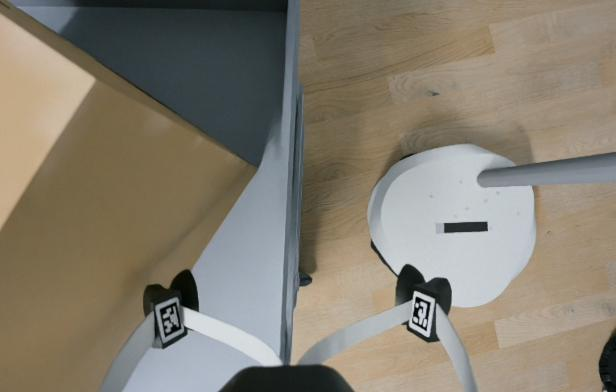

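Emit:
move(
  blocking=false,
  r1={"joints":{"lift_m":0.935,"gripper_m":0.06},"speeds":{"lift_m":0.1},"contact_limits":{"lift_m":0.2}},
  cameras=[],
)

Emit:
wait(
  seconds=3,
  cameras=["r1_wrist_camera"],
)

Scene clock: 464.10 s.
move: r1 moving
r1.base_odometry: x=-2.337 y=+1.902 heading=+2.871
r1.turned_by_wheels: +0.000
r1.turned_by_imu: +0.000
r1.base_tilt: forward=-1.6 right=+1.3
r1.lidar_m: 0.36 0.46 2.18 2.07 0.61 0.61 0.89 1.87 2.37 2.65 2.73 0.38
r1.base_status: not commanded
r1.joint_positions: lift_m=+1.007 arm_m=+0.200 wrist_yaw_rad=+0.002 wrist_pitch_rad=+1.568 wrist_roll_rad=+1.768 gripper_m=+0.084
r1.joint_status: lift_m moving; gripper_m moving
r1.measured_speeds: translate_m=+0.000 strafe_m=+0.000 rotate_rad=+0.000 lift_m=-0.100 arm_m=+0.000 wrist_yaw_rad=+0.000 wrist_pitch_rad=+0.000 wrist_roll_rad=+0.000
r1.motor_effort: lift_m=+11(13) arm_m=+5(5) wheel_0=+3(3) wheel_1=+1(1) wheel_2=-1(1)
r1.servo_current: wrist_yaw_rad=59(59) wrist_pitch_rad=39(46) wrist_roll_rad=46(59) gripper_m=91(91)
r1.contact_limits: lift_m 0.2
r1.hand_pose: x=+0.3718 y=-0.0874 z=+0.8967 quat_wxyz=(+0.450, +0.547, +0.448, -0.545) (m; r1's base frame)
r1.wrist_depth_mm: - 325 327 1118 1098 1138 1118 / - - 327 1098 1098 1118 1118 / - 113 325 1118 1098 1118 1078 / - 134 281 1098 904 904 1098 / 113 173 325 1098 904 904 1118 / 132 204 216 1118 199 1098 1098 / 151 230 325 144 1118 1098 1118
r2.base_odometry: x=-2.579 y=-2.480 heading=-2.088
r2.turned_by_wheels: +0.000
r2.turned_by_imu: +0.000
r2.base_tilt: forward=-0.7 right=+0.1
r2.lidar_m: 1.10 0.47 0.28 3.26 0.63 0.65 - 2.13 1.55 1.47 1.53 1.17
r2.base_status: not commanded
r2.joint_positions: lift_m=+0.800 arm_m=+0.000 wrist_yaw_rad=+1.780 wrist_pitch_rad=+0.002 wrist_roll_rad=+0.000 gripper_m=-0.029
r2.joint_status: not commanded
r2.measured_speeds: all 0
r2.motor_effort: lift_m=+20(21) arm_m=+4(4) wheel_0=+13(14) wheel_1=+4(5) wheel_2=-7(7)
r2.servo_current: wrist_yaw_rad=117(117) wrist_pitch_rad=39(39) wrist_roll_rad=46(65) gripper_m=91(91)
r2.contact_limits: translate_m 0.7
r2.hand_pose: x=+0.1964 y=+0.3003 z=+0.9776 quat_wxyz=(+0.629, -0.001, +0.000, +0.777) (m; r2's base frame)
r2.wrist_depth_mm: - - 250 234 228 219 212 / - - 252 235 229 220 213 / - - 252 235 230 222 215 / - - 254 238 232 223 216 / 809 - 254 177 233 223 216 / 1138 - 178 176 230 224 216 / 788 1921 260 - 234 222 218
pictures: none
No camera images: "cameras" was empty.

Scene clock: 465.27 s.
earlier move: r1 done
r1.base_odometry: x=-2.337 y=+1.902 heading=+2.871
r1.turned_by_wheels: +0.000
r1.turned_by_imu: +0.000
r1.base_tilt: forward=-1.6 right=+1.3
r1.lidar_m: 0.36 0.45 2.19 2.07 0.58 0.62 0.92 1.87 2.35 2.65 2.72 0.37
r1.base_status: not commanded
r1.joint_positions: lift_m=+0.936 arm_m=+0.200 wrist_yaw_rad=+0.002 wrist_pitch_rad=+1.568 wrist_roll_rad=+1.768 gripper_m=+0.060
r1.joint_status: all done
r1.measured_speeds: all 0
r1.motor_effort: lift_m=+13(15) arm_m=+5(5) wheel_0=+2(3) wheel_1=+1(1) wheel_2=-1(1)
r1.servo_current: wrist_yaw_rad=39(72) wrist_pitch_rad=46(46) wrist_roll_rad=52(65) gripper_m=52(91)
r1.contact_limits: lift_m 0.2
r1.hand_pose: x=+0.3718 y=-0.0874 z=+0.8253 quat_wxyz=(+0.450, +0.547, +0.448, -0.545) (m; r1's base frame)
r1.wrist_depth_mm: - 253 252 1042 1042 1042 1042 / - - 253 1042 1042 1060 1042 / - 113 253 1025 1042 1025 1060 / - 134 253 1060 842 831 831 / 112 173 252 1025 831 831 1042 / 131 221 197 1060 189 831 1042 / 151 200 253 143 1042 1060 1042
r2.base_odometry: x=-2.579 y=-2.480 heading=-2.088
r2.turned_by_wheels: +0.000
r2.turned_by_imu: +0.000
r2.base_tilt: forward=-0.7 right=+0.0
r2.lidar_m: 1.11 0.48 0.28 3.27 0.64 0.66 - 2.13 1.55 1.47 1.53 1.15
r2.base_status: not commanded
r2.joint_positions: lift_m=+0.800 arm_m=+0.000 wrist_yaw_rad=+1.780 wrist_pitch_rad=+0.002 wrist_roll_rad=+0.000 gripper_m=-0.029
r2.joint_status: not commanded
r2.measured_speeds: all 0
r2.on_its_own: wrist_yaw_rad is at rest, and its servo_current (111 mA) is outside its rest range (0 to 104 mA)
r2.motor_effort: lift_m=+20(21) arm_m=+4(4) wheel_0=+14(15) wheel_1=+4(5) wheel_2=-7(7)
r2.servo_current: wrist_yaw_rad=111(130) wrist_pitch_rad=33(46) wrist_roll_rad=59(65) gripper_m=85(91)
r2.contact_limits: translate_m 0.7
r2.hand_pose: x=+0.1964 y=+0.3003 z=+0.9776 quat_wxyz=(+0.629, -0.001, +0.000, +0.777) (m; r2's base frame)
r2.wrist_depth_mm: 778 - 250 233 229 218 211 / - - 252 235 229 220 213 / - - 252 236 231 221 214 / - - 254 238 232 222 215 / 798 - 255 177 234 224 216 / 1138 - 178 176 230 224 217 / 809 1983 260 - 233 223 219
wait: 1.17 of 3 s (r1 has come to rest)
pictures: r1_wrist_camera
Images, in order (width x height): r1_wrist_camera 616x392.

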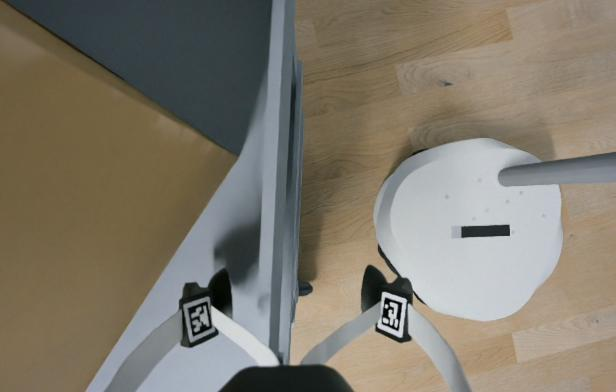

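Emit:
move(
  blocking=false,
  r1={"base":{"translate_m":0.008},"joints":{"gripper_m":0.03}},
  cameras=[],
)

Emit:
wait(
  seconds=1,
  cameras=[],
)

Emit:
move(
  blocking=false,
  r1={"joints":{"gripper_m":-0.035}},
  cameras=[],
)

Emit:
wait(
  seconds=2,
  cameras=["r1_wrist_camera","r1_head_left_camera"],
)

Scene clock: 471.23 s.
move: r1 moving
r1.base_odometry: x=-2.345 y=+1.904 heading=+2.871
r1.turned_by_wheels: +0.000
r1.turned_by_imu: +0.000
r1.base_tilt: forward=-1.6 right=+1.2
r1.lidar_m: 0.36 0.44 2.18 2.07 0.62 0.63 0.89 1.90 2.37 2.65 2.70 0.35
r1.base_status: translate_m moving
r1.joint_positions: lift_m=+0.936 arm_m=+0.200 wrist_yaw_rad=+0.002 wrist_pitch_rad=+1.568 wrist_roll_rad=+1.768 gripper_m=+0.042
r1.joint_status: gripper_m moving
r1.measured_speeds: all 0
r1.motor_effort: lift_m=+13(13) arm_m=+5(5) wheel_0=+3(6) wheel_1=+3(6) wheel_2=+0(9)
r1.servo_current: wrist_yaw_rad=59(65) wrist_pitch_rad=39(46) wrist_roll_rad=46(52) gripper_m=72(78)
r1.contact_limits: lift_m 0.2
r1.hand_pose: x=+0.3718 y=-0.0874 z=+0.8253 quat_wxyz=(+0.450, +0.547, +0.448, -0.545) (m; r1's base frame)
r1.wrist_depth_mm: - - 252 252 1042 1042 1025 / - - 253 253 1042 1042 1025 / - 111 192 1042 1025 1042 1042 / - 129 241 1042 842 831 820 / - 158 254 1060 831 831 1042 / 122 212 197 252 193 842 1060 / 153 190 252 143 1042 1042 1042
r2.base_odometry: x=-2.579 y=-2.480 heading=-2.088
r2.turned_by_wheels: +0.000
r2.turned_by_imu: +0.000
r2.base_tilt: forward=-0.7 right=+0.0
r2.lidar_m: 1.10 0.48 0.28 3.27 0.65 0.66 - 2.17 1.54 1.47 1.52 1.18
r2.base_status: not commanded
r2.joint_positions: lift_m=+0.800 arm_m=+0.000 wrist_yaw_rad=+1.780 wrist_pitch_rad=+0.002 wrist_roll_rad=+0.000 gripper_m=-0.029
r2.joint_status: not commanded
r2.measured_speeds: all 0
r2.motor_effort: lift_m=+20(21) arm_m=+4(4) wheel_0=+14(14) wheel_1=+4(5) wheel_2=-6(7)
r2.servo_current: wrist_yaw_rad=117(124) wrist_pitch_rad=46(46) wrist_roll_rad=46(52) gripper_m=85(91)
r2.contact_limits: translate_m 0.7
r2.hand_pose: x=+0.1964 y=+0.3003 z=+0.9776 quat_wxyz=(+0.629, -0.001, +0.000, +0.777) (m; r2's base frame)
r2.wrist_depth_mm: 788 - 249 234 229 218 213 / - - 251 235 229 220 213 / - - 253 236 230 222 213 / - - 255 237 232 223 216 / 809 - 255 177 234 223 217 / 798 - 177 176 229 224 218 / 798 1983 259 - 233 223 219
pictures: none
No camera images: "cameras" was empty.

Scene clock: 471.83 s.
earlier move: r1 done
r1.base_odometry: x=-2.345 y=+1.904 heading=+2.871
r1.turned_by_wheels: +0.000
r1.turned_by_imu: +0.000
r1.base_tilt: forward=-1.6 right=+1.3
r1.lidar_m: 0.36 0.43 2.20 2.09 0.62 0.64 0.90 1.90 2.38 2.65 2.72 0.37
r1.base_status: done
r1.joint_positions: lift_m=+0.936 arm_m=+0.200 wrist_yaw_rad=+0.002 wrist_pitch_rad=+1.568 wrist_roll_rad=+1.768 gripper_m=+0.030
r1.joint_status: all done
r1.measured_speeds: all 0
r1.motor_effort: lift_m=+13(13) arm_m=+5(5) wheel_0=+2(6) wheel_1=+3(6) wheel_2=+0(9)
r1.servo_current: wrist_yaw_rad=52(72) wrist_pitch_rad=39(52) wrist_roll_rad=46(59) gripper_m=52(78)
r1.contact_limits: lift_m 0.2
r1.hand_pose: x=+0.3718 y=-0.0874 z=+0.8253 quat_wxyz=(+0.450, +0.547, +0.448, -0.545) (m; r1's base frame)
r1.wrist_depth_mm: - - 253 253 1025 1060 1060 / - - 252 254 1025 1042 1042 / - 112 192 1025 1042 1060 1042 / - 128 242 1042 842 831 831 / - 158 252 253 842 831 1042 / 121 213 207 211 190 842 1025 / 154 200 252 147 1042 1042 1042
r2.base_odometry: x=-2.579 y=-2.480 heading=-2.088
r2.turned_by_wheels: +0.000
r2.turned_by_imu: +0.000
r2.base_tilt: forward=-0.8 right=+0.1
r2.lidar_m: 1.08 0.48 0.27 3.28 0.63 0.67 - 2.16 1.57 1.47 1.51 1.18
r2.base_status: not commanded
r2.joint_positions: lift_m=+0.800 arm_m=+0.000 wrist_yaw_rad=+1.780 wrist_pitch_rad=+0.002 wrist_roll_rad=+0.000 gripper_m=-0.029
r2.joint_status: not commanded
r2.measured_speeds: all 0
r2.on_its_own: wrist_yaw_rad is at rest, and its servo_current (117 mA) is outside its rest range (0 to 104 mA)
r2.motor_effort: lift_m=+21(21) arm_m=+4(4) wheel_0=+14(14) wheel_1=+4(5) wheel_2=-7(7)
r2.servo_current: wrist_yaw_rad=117(124) wrist_pitch_rad=33(46) wrist_roll_rad=46(52) gripper_m=85(91)
r2.contact_limits: translate_m 0.7
r2.hand_pose: x=+0.1964 y=+0.3003 z=+0.9776 quat_wxyz=(+0.629, -0.001, +0.000, +0.777) (m; r2's base frame)
r2.wrist_depth_mm: 778 - 251 233 229 219 212 / - - 252 235 229 220 213 / - - 253 236 230 222 214 / - - 254 237 232 224 216 / 820 - 256 178 233 223 216 / 809 - 178 176 229 224 216 / 809 1983 260 - 234 223 218
wait: 0.60 of 1 s (r1 has come to rest)
pictures: none
No camera images: "cameras" was empty.

Scene clock: 472.33 s.
move: r1 moving
r1.base_odometry: x=-2.345 y=+1.904 heading=+2.871
r1.turned_by_wheels: +0.000
r1.turned_by_imu: +0.000
r1.base_tilt: forward=-1.6 right=+1.3
r1.lidar_m: 0.33 0.43 2.19 2.08 0.58 0.63 0.90 1.88 2.38 2.65 2.72 0.34
r1.base_status: not commanded
r1.joint_positions: lift_m=+0.936 arm_m=+0.200 wrist_yaw_rad=+0.002 wrist_pitch_rad=+1.568 wrist_roll_rad=+1.768 gripper_m=+0.011
r1.joint_status: gripper_m moving
r1.measured_speeds: all 0
r1.motor_effort: lift_m=+13(13) arm_m=+4(5) wheel_0=+1(2) wheel_1=+3(3) wheel_2=+0(0)
r1.servo_current: wrist_yaw_rad=46(65) wrist_pitch_rad=46(52) wrist_roll_rad=46(72) gripper_m=111(117)
r1.contact_limits: lift_m 0.2
r1.hand_pose: x=+0.3718 y=-0.0874 z=+0.8253 quat_wxyz=(+0.450, +0.547, +0.448, -0.545) (m; r1's base frame)
r1.wrist_depth_mm: - - 252 253 1042 1042 1042 / - - 253 253 1042 1042 1042 / - 112 193 1042 1042 1042 1025 / - 129 243 1042 831 831 842 / - 158 253 252 842 820 1042 / 122 220 192 204 187 842 1060 / 153 221 253 155 1060 1025 1042
r2.base_odometry: x=-2.579 y=-2.480 heading=-2.088
r2.turned_by_wheels: +0.000
r2.turned_by_imu: +0.000
r2.base_tilt: forward=-0.7 right=+0.1
r2.lidar_m: 1.11 0.47 0.29 3.25 0.63 0.66 - 2.16 1.53 1.48 1.53 1.18
r2.base_status: not commanded
r2.joint_positions: lift_m=+0.800 arm_m=+0.000 wrist_yaw_rad=+1.780 wrist_pitch_rad=+0.002 wrist_roll_rad=+0.000 gripper_m=-0.029
r2.joint_status: not commanded
r2.measured_speeds: all 0
r2.motor_effort: lift_m=+21(21) arm_m=+4(4) wheel_0=+14(14) wheel_1=+4(5) wheel_2=-7(7)
r2.servo_current: wrist_yaw_rad=124(124) wrist_pitch_rad=39(46) wrist_roll_rad=39(59) gripper_m=85(91)
r2.contact_limits: translate_m 0.7
r2.hand_pose: x=+0.1964 y=+0.3003 z=+0.9776 quat_wxyz=(+0.629, -0.001, +0.000, +0.777) (m; r2's base frame)
r2.wrist_depth_mm: 788 - 250 233 229 218 212 / - - 252 234 229 220 213 / - - 253 236 230 221 215 / - - 254 237 232 222 215 / 820 - 255 177 234 223 216 / 809 - 178 176 229 224 216 / 798 1983 260 - 232 221 218
pictures: none
No camera images: "cameras" was empty.

Scene clock: 473.23 s.
earlier move: r1 done
r1.base_odometry: x=-2.345 y=+1.904 heading=+2.871
r1.turned_by_wheels: +0.000
r1.turned_by_imu: +0.000
r1.base_tilt: forward=-1.6 right=+1.3
r1.lidar_m: 0.36 0.43 2.20 2.08 0.61 0.62 0.90 1.87 2.38 2.66 2.73 0.37
r1.base_status: not commanded
r1.joint_positions: lift_m=+0.935 arm_m=+0.200 wrist_yaw_rad=+0.002 wrist_pitch_rad=+1.567 wrist_roll_rad=+1.768 gripper_m=-0.034
r1.joint_status: all done
r1.measured_speeds: all 0
r1.motor_effort: lift_m=+15(15) arm_m=-1(5) wheel_0=+2(2) wheel_1=+3(3) wheel_2=+0(0)
r1.servo_current: wrist_yaw_rad=46(72) wrist_pitch_rad=39(52) wrist_roll_rad=52(72) gripper_m=78(137)
r1.contact_limits: lift_m 0.2
r1.hand_pose: x=+0.3723 y=-0.0874 z=+0.8252 quat_wxyz=(+0.450, +0.547, +0.448, -0.545) (m; r1's base frame)
r1.wrist_depth_mm: - - 251 251 1042 1042 1042 / - - 253 252 1025 1042 1042 / - 110 171 251 1025 854 1042 / - 126 227 251 831 820 831 / - 153 253 252 842 820 1025 / 119 184 186 184 831 831 1042 / 121 147 253 182 166 1042 1042
r2.base_odometry: x=-2.579 y=-2.480 heading=-2.088
r2.turned_by_wheels: +0.000
r2.turned_by_imu: +0.000
r2.base_tilt: forward=-0.8 right=+0.1
r2.lidar_m: 1.10 0.46 0.28 3.27 0.64 0.64 - 2.12 1.56 1.46 1.54 1.17
r2.base_status: not commanded
r2.joint_positions: lift_m=+0.800 arm_m=+0.000 wrist_yaw_rad=+1.780 wrist_pitch_rad=+0.002 wrist_roll_rad=+0.000 gripper_m=-0.029
r2.joint_status: not commanded
r2.measured_speeds: all 0
r2.on_its_own: wrist_yaw_rad is at rest, and its servo_current (117 mA) is outside its rest range (0 to 104 mA)
r2.motor_effort: lift_m=+20(21) arm_m=+4(4) wheel_0=+14(14) wheel_1=+4(5) wheel_2=-7(7)
r2.servo_current: wrist_yaw_rad=117(130) wrist_pitch_rad=39(46) wrist_roll_rad=52(65) gripper_m=85(91)
r2.contact_limits: translate_m 0.7
r2.hand_pose: x=+0.1964 y=+0.3003 z=+0.9776 quat_wxyz=(+0.629, -0.001, +0.000, +0.777) (m; r2's base frame)
r2.wrist_depth_mm: 788 - 250 233 229 218 213 / - - 251 235 229 220 213 / - - 252 236 231 222 213 / - - 254 238 231 222 215 / 809 - 255 177 233 224 216 / 820 - 177 176 231 224 217 / 1118 1983 260 - 233 222 218
wait: 0.90 of 2 s (r1 has come to rest)
pictures: r1_head_left_camera, r1_wrist_camera
Images, in order (width x height): r1_head_left_camera 420x672, r1_wrist_camera 616x392.

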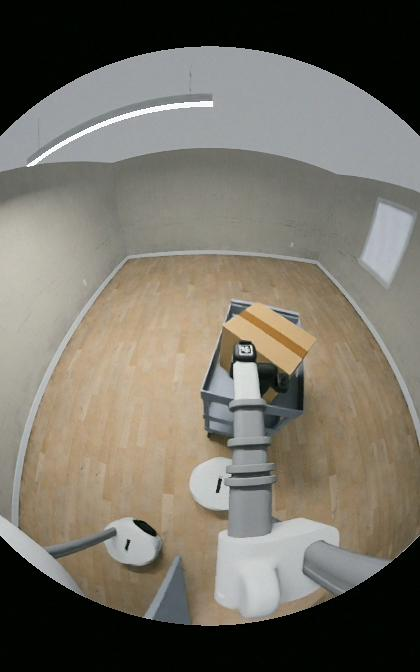

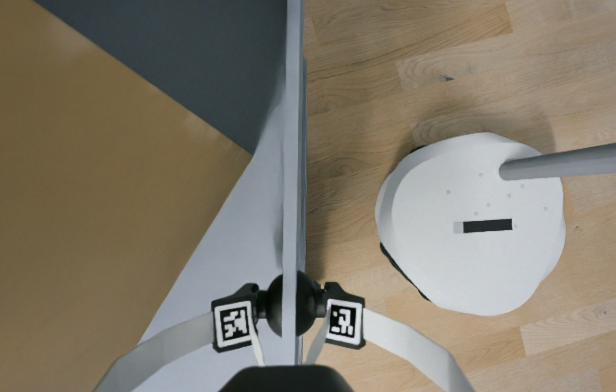

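Emit:
move(
  r1={"base": {"translate_m": -0.3, "strafe_m": -0.14}, "contact_limits": {"translate_m": 0.7}, "pace": "slow"},
  cameras=[],
  blocking=false,
)

Emit:
wait(
  seconds=6,
  cameras=["r1_head_camera", "r1_wrist_camera", "r1_head_left_camera"],
)

Scene clock: 497.70 s.
move: r1 moving
r1.base_odometry: x=-2.332 y=+1.907 heading=+2.871
r1.turned_by_wheels: +0.000
r1.turned_by_imu: +0.000
r1.base_tilt: forward=-1.6 right=+1.3
r1.lidar_m: 0.35 0.41 2.21 2.08 0.63 0.63 0.91 1.87 2.37 2.65 2.72 0.37
r1.base_status: translate_m moving; strafe_m moving
r1.joint_positions: lift_m=+0.935 arm_m=+0.200 wrist_yaw_rad=+0.002 wrist_pitch_rad=+1.564 wrist_roll_rad=+1.768 gripper_m=-0.034
r1.joint_status: not commanded
r1.measured_speeds: translate_m=-0.048 strafe_m=-0.023 rotate_rad=+0.003 lift_m=+0.000 arm_m=+0.000 wrist_yaw_rad=+0.000 wrist_pitch_rad=-0.008 wrist_roll_rad=+0.000
r1.motor_effort: lift_m=+15(15) arm_m=-4(4) wheel_0=-4(6) wheel_1=-8(9) wheel_2=+9(9)
r1.servo_current: wrist_yaw_rad=52(59) wrist_pitch_rad=52(52) wrist_roll_rad=33(65) gripper_m=85(85)
r1.contact_limits: lift_m 0.2; translate_m 0.7
r1.hand_pose: x=+0.3731 y=-0.0874 z=+0.8252 quat_wxyz=(+0.450, +0.548, +0.447, -0.544) (m; r1's base frame)
r1.wrist_depth_mm: - 253 252 1042 1025 1042 1025 / - - 252 1042 1042 1025 1042 / - 113 219 1025 1060 842 1042 / - 128 241 1042 842 831 831 / - 154 253 253 904 820 1025 / 121 204 204 190 1025 831 1025 / 126 151 253 182 162 1025 1060
r2.base_odometry: x=-2.579 y=-2.480 heading=-2.088
r2.turned_by_wheels: +0.000
r2.turned_by_imu: +0.000
r2.base_tilt: forward=-0.8 right=+0.0
r2.lidar_m: 1.12 0.46 0.25 3.27 0.63 0.64 - 2.12 1.55 1.45 1.53 1.17
r2.base_status: not commanded
r2.joint_positions: lift_m=+0.800 arm_m=+0.000 wrist_yaw_rad=+1.780 wrist_pitch_rad=+0.002 wrist_roll_rad=+0.000 gripper_m=-0.029
r2.joint_status: not commanded
r2.measured_speeds: all 0
r2.motor_effort: lift_m=+20(21) arm_m=+4(4) wheel_0=+14(14) wheel_1=+4(5) wheel_2=-7(7)
r2.servo_current: wrist_yaw_rad=124(130) wrist_pitch_rad=39(46) wrist_roll_rad=59(59) gripper_m=85(91)
r2.contact_limits: translate_m 0.7
r2.hand_pose: x=+0.1964 y=+0.3003 z=+0.9776 quat_wxyz=(+0.629, -0.001, +0.000, +0.777) (m; r2's base frame)
r2.wrist_depth_mm: 778 - 249 234 229 219 212 / - - 252 235 229 220 213 / - - 253 236 231 222 214 / - - 253 238 232 222 216 / 809 - 255 178 234 223 216 / 1138 - 177 176 229 224 217 / 1138 1921 260 - 233 224 218
pictures: none
No camera images: "cameras" was empty.

Scene clock: 501.70 s.
earlier move: r1 done
r1.base_odometry: x=-2.019 y=+1.959 heading=+2.871
r1.turned_by_wheels: +0.000
r1.turned_by_imu: -0.001
r1.base_tilt: forward=-1.6 right=+1.3
r1.lidar_m: 0.33 0.35 2.34 0.60 0.57 0.53 1.16 1.54 1.94 2.52 2.57 0.39
r1.base_status: done
r1.joint_positions: lift_m=+0.935 arm_m=+0.200 wrist_yaw_rad=+0.002 wrist_pitch_rad=+1.564 wrist_roll_rad=+1.768 gripper_m=-0.034
r1.joint_status: not commanded
r1.measured_speeds: all 0
r1.motor_effort: lift_m=+15(15) arm_m=-4(4) wheel_0=-5(9) wheel_1=-3(9) wheel_2=+4(11)
r1.servo_current: wrist_yaw_rad=46(72) wrist_pitch_rad=52(65) wrist_roll_rad=46(72) gripper_m=72(85)
r1.contact_limits: lift_m 0.2; translate_m 0.7
r1.hand_pose: x=+0.3731 y=-0.0874 z=+0.8251 quat_wxyz=(+0.450, +0.548, +0.447, -0.544) (m; r1's base frame)
r1.wrist_depth_mm: 254 253 252 1042 1060 1042 1042 / 253 254 251 1042 1025 1042 1060 / - 253 254 1042 1025 1060 1042 / - 137 232 1025 854 842 831 / 111 154 252 1042 854 820 1042 / 117 160 204 195 180 820 1025 / 117 144 254 183 1025 1042 1025
r2.base_odometry: x=-2.579 y=-2.480 heading=-2.088
r2.turned_by_wheels: +0.000
r2.turned_by_imu: +0.001
r2.base_tilt: forward=-0.7 right=+0.1
r2.lidar_m: 1.10 0.46 0.28 0.61 0.58 0.92 - 2.15 1.53 1.48 1.52 1.18
r2.base_status: not commanded
r2.joint_positions: lift_m=+0.800 arm_m=+0.000 wrist_yaw_rad=+1.780 wrist_pitch_rad=+0.002 wrist_roll_rad=+0.000 gripper_m=-0.029
r2.joint_status: not commanded
r2.measured_speeds: all 0
r2.on_its_own: wrist_yaw_rad is at rest, and its servo_current (117 mA) is outside its rest range (0 to 104 mA)
r2.motor_effort: lift_m=+20(21) arm_m=+4(4) wheel_0=+14(14) wheel_1=+4(5) wheel_2=-6(7)
r2.servo_current: wrist_yaw_rad=117(137) wrist_pitch_rad=39(46) wrist_roll_rad=39(59) gripper_m=78(91)
r2.contact_limits: translate_m 0.7
r2.hand_pose: x=+0.1964 y=+0.3003 z=+0.9776 quat_wxyz=(+0.629, -0.001, +0.000, +0.777) (m; r2's base frame)
r2.wrist_depth_mm: - - 250 233 228 219 212 / - - 251 235 229 220 212 / 854 - 252 236 231 222 213 / 960 - 253 238 233 223 215 / 991 - 255 178 235 224 216 / - - 178 176 230 224 217 / - 1983 262 - 233 222 219
wait: 4.00 of 6 s (r1 has come to rest)
pictures: r1_head_camera, r1_head_left_camera, r1_wrist_camera
Images, in order (width x height): r1_head_camera 420x560, r1_head_left_camera 420x672, r1_wrist_camera 616x392.

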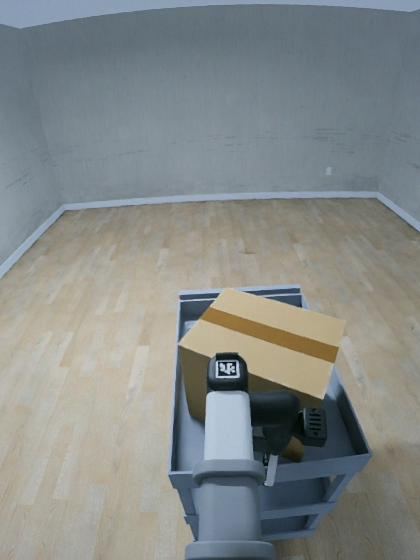

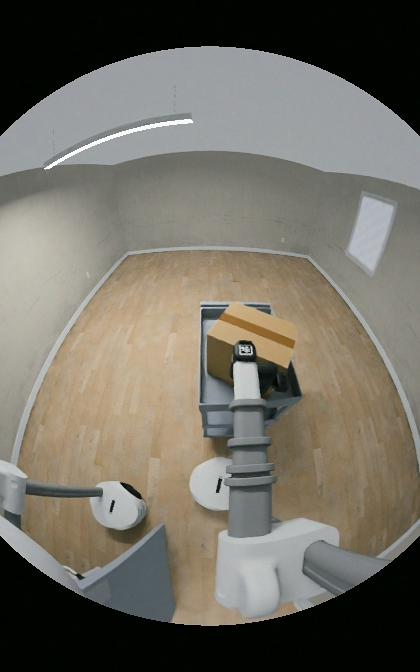

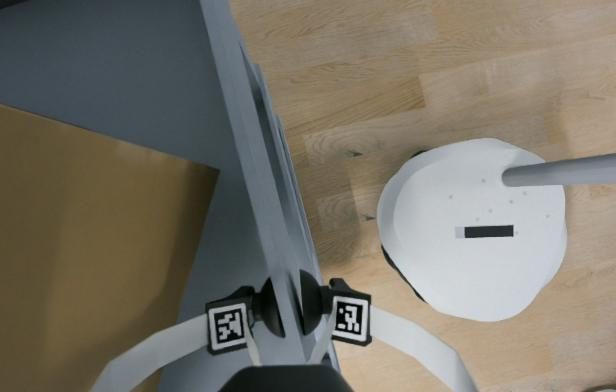

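Emit:
move(
  r1={"base": {"translate_m": -0.45, "strafe_m": -0.2}, "contact_limits": {"translate_m": 0.7}, "pace": "slow", "speeds": {}},
  cameras=[],
  blocking=false,
)

Emit:
wait(
  seconds=8,
  cameras=["r1_head_left_camera", "r1_head_right_camera"],
)

r1: "speeds" must be an object that gives a speed for at least one key that is commanded beside it, as in {"wrist_pitch_rad": 1.82}; or leave "speeds" out
Scene clock: 507.87 s.
r1.base_odometry: x=-2.019 y=+1.959 heading=+2.871
r1.turned_by_wheels: +0.000
r1.turned_by_imu: +0.000
r1.base_tilt: forward=-1.6 right=+1.3
r1.lidar_m: 0.33 0.35 2.32 0.62 0.55 0.54 1.21 1.52 1.91 2.52 2.56 0.39
r1.base_status: done
r1.joint_positions: lift_m=+0.935 arm_m=+0.200 wrist_yaw_rad=+0.002 wrist_pitch_rad=+1.564 wrist_roll_rad=+1.768 gripper_m=-0.034
r1.joint_status: not commanded
r1.measured_speeds: all 0
r1.motor_effort: lift_m=+15(15) arm_m=-4(4) wheel_0=-4(9) wheel_1=-2(9) wheel_2=+4(11)
r1.servo_current: wrist_yaw_rad=52(72) wrist_pitch_rad=46(65) wrist_roll_rad=39(72) gripper_m=72(85)
r1.contact_limits: lift_m 0.2; translate_m 0.7
r1.hand_pose: x=+0.3731 y=-0.0874 z=+0.8251 quat_wxyz=(+0.450, +0.548, +0.447, -0.544) (m; r1's base frame)
r1.wrist_depth_mm: 253 253 251 1042 1060 1042 1042 / 253 253 253 1042 1025 1060 1042 / - 253 253 1025 1042 1025 1025 / - 137 232 1060 854 831 820 / 110 154 253 1025 842 831 1060 / 117 160 204 195 180 831 1025 / 117 144 253 183 1042 1042 1025
r2.base_odometry: x=-2.579 y=-2.480 heading=-2.088
r2.turned_by_wheels: +0.000
r2.turned_by_imu: +0.000
r2.base_tilt: forward=-0.8 right=+0.1
r2.lidar_m: 1.11 0.46 0.27 0.64 0.55 0.92 - 2.16 1.57 1.46 1.54 1.18
r2.base_status: not commanded
r2.joint_positions: lift_m=+0.800 arm_m=+0.000 wrist_yaw_rad=+1.780 wrist_pitch_rad=+0.002 wrist_roll_rad=+0.000 gripper_m=-0.029
r2.joint_status: not commanded
r2.measured_speeds: all 0
r2.on_its_own: wrist_yaw_rad is at rest, and its servo_current (117 mA) is outside its rest range (0 to 104 mA)
r2.motor_effort: lift_m=+20(21) arm_m=+4(4) wheel_0=+14(14) wheel_1=+4(5) wheel_2=-7(7)
r2.servo_current: wrist_yaw_rad=117(137) wrist_pitch_rad=39(46) wrist_roll_rad=33(59) gripper_m=85(91)
r2.contact_limits: translate_m 0.7
r2.hand_pose: x=+0.1964 y=+0.3003 z=+0.9776 quat_wxyz=(+0.629, -0.001, +0.000, +0.777) (m; r2's base frame)
r2.wrist_depth_mm: - - 250 233 229 219 212 / - - 250 235 229 220 213 / 854 - 251 236 230 221 214 / 991 - 254 237 232 223 215 / 991 - 255 177 233 224 216 / - - 178 176 230 224 217 / - 1983 262 - 233 223 218
pictures: none

not run: a call was refused earlier in this reply.


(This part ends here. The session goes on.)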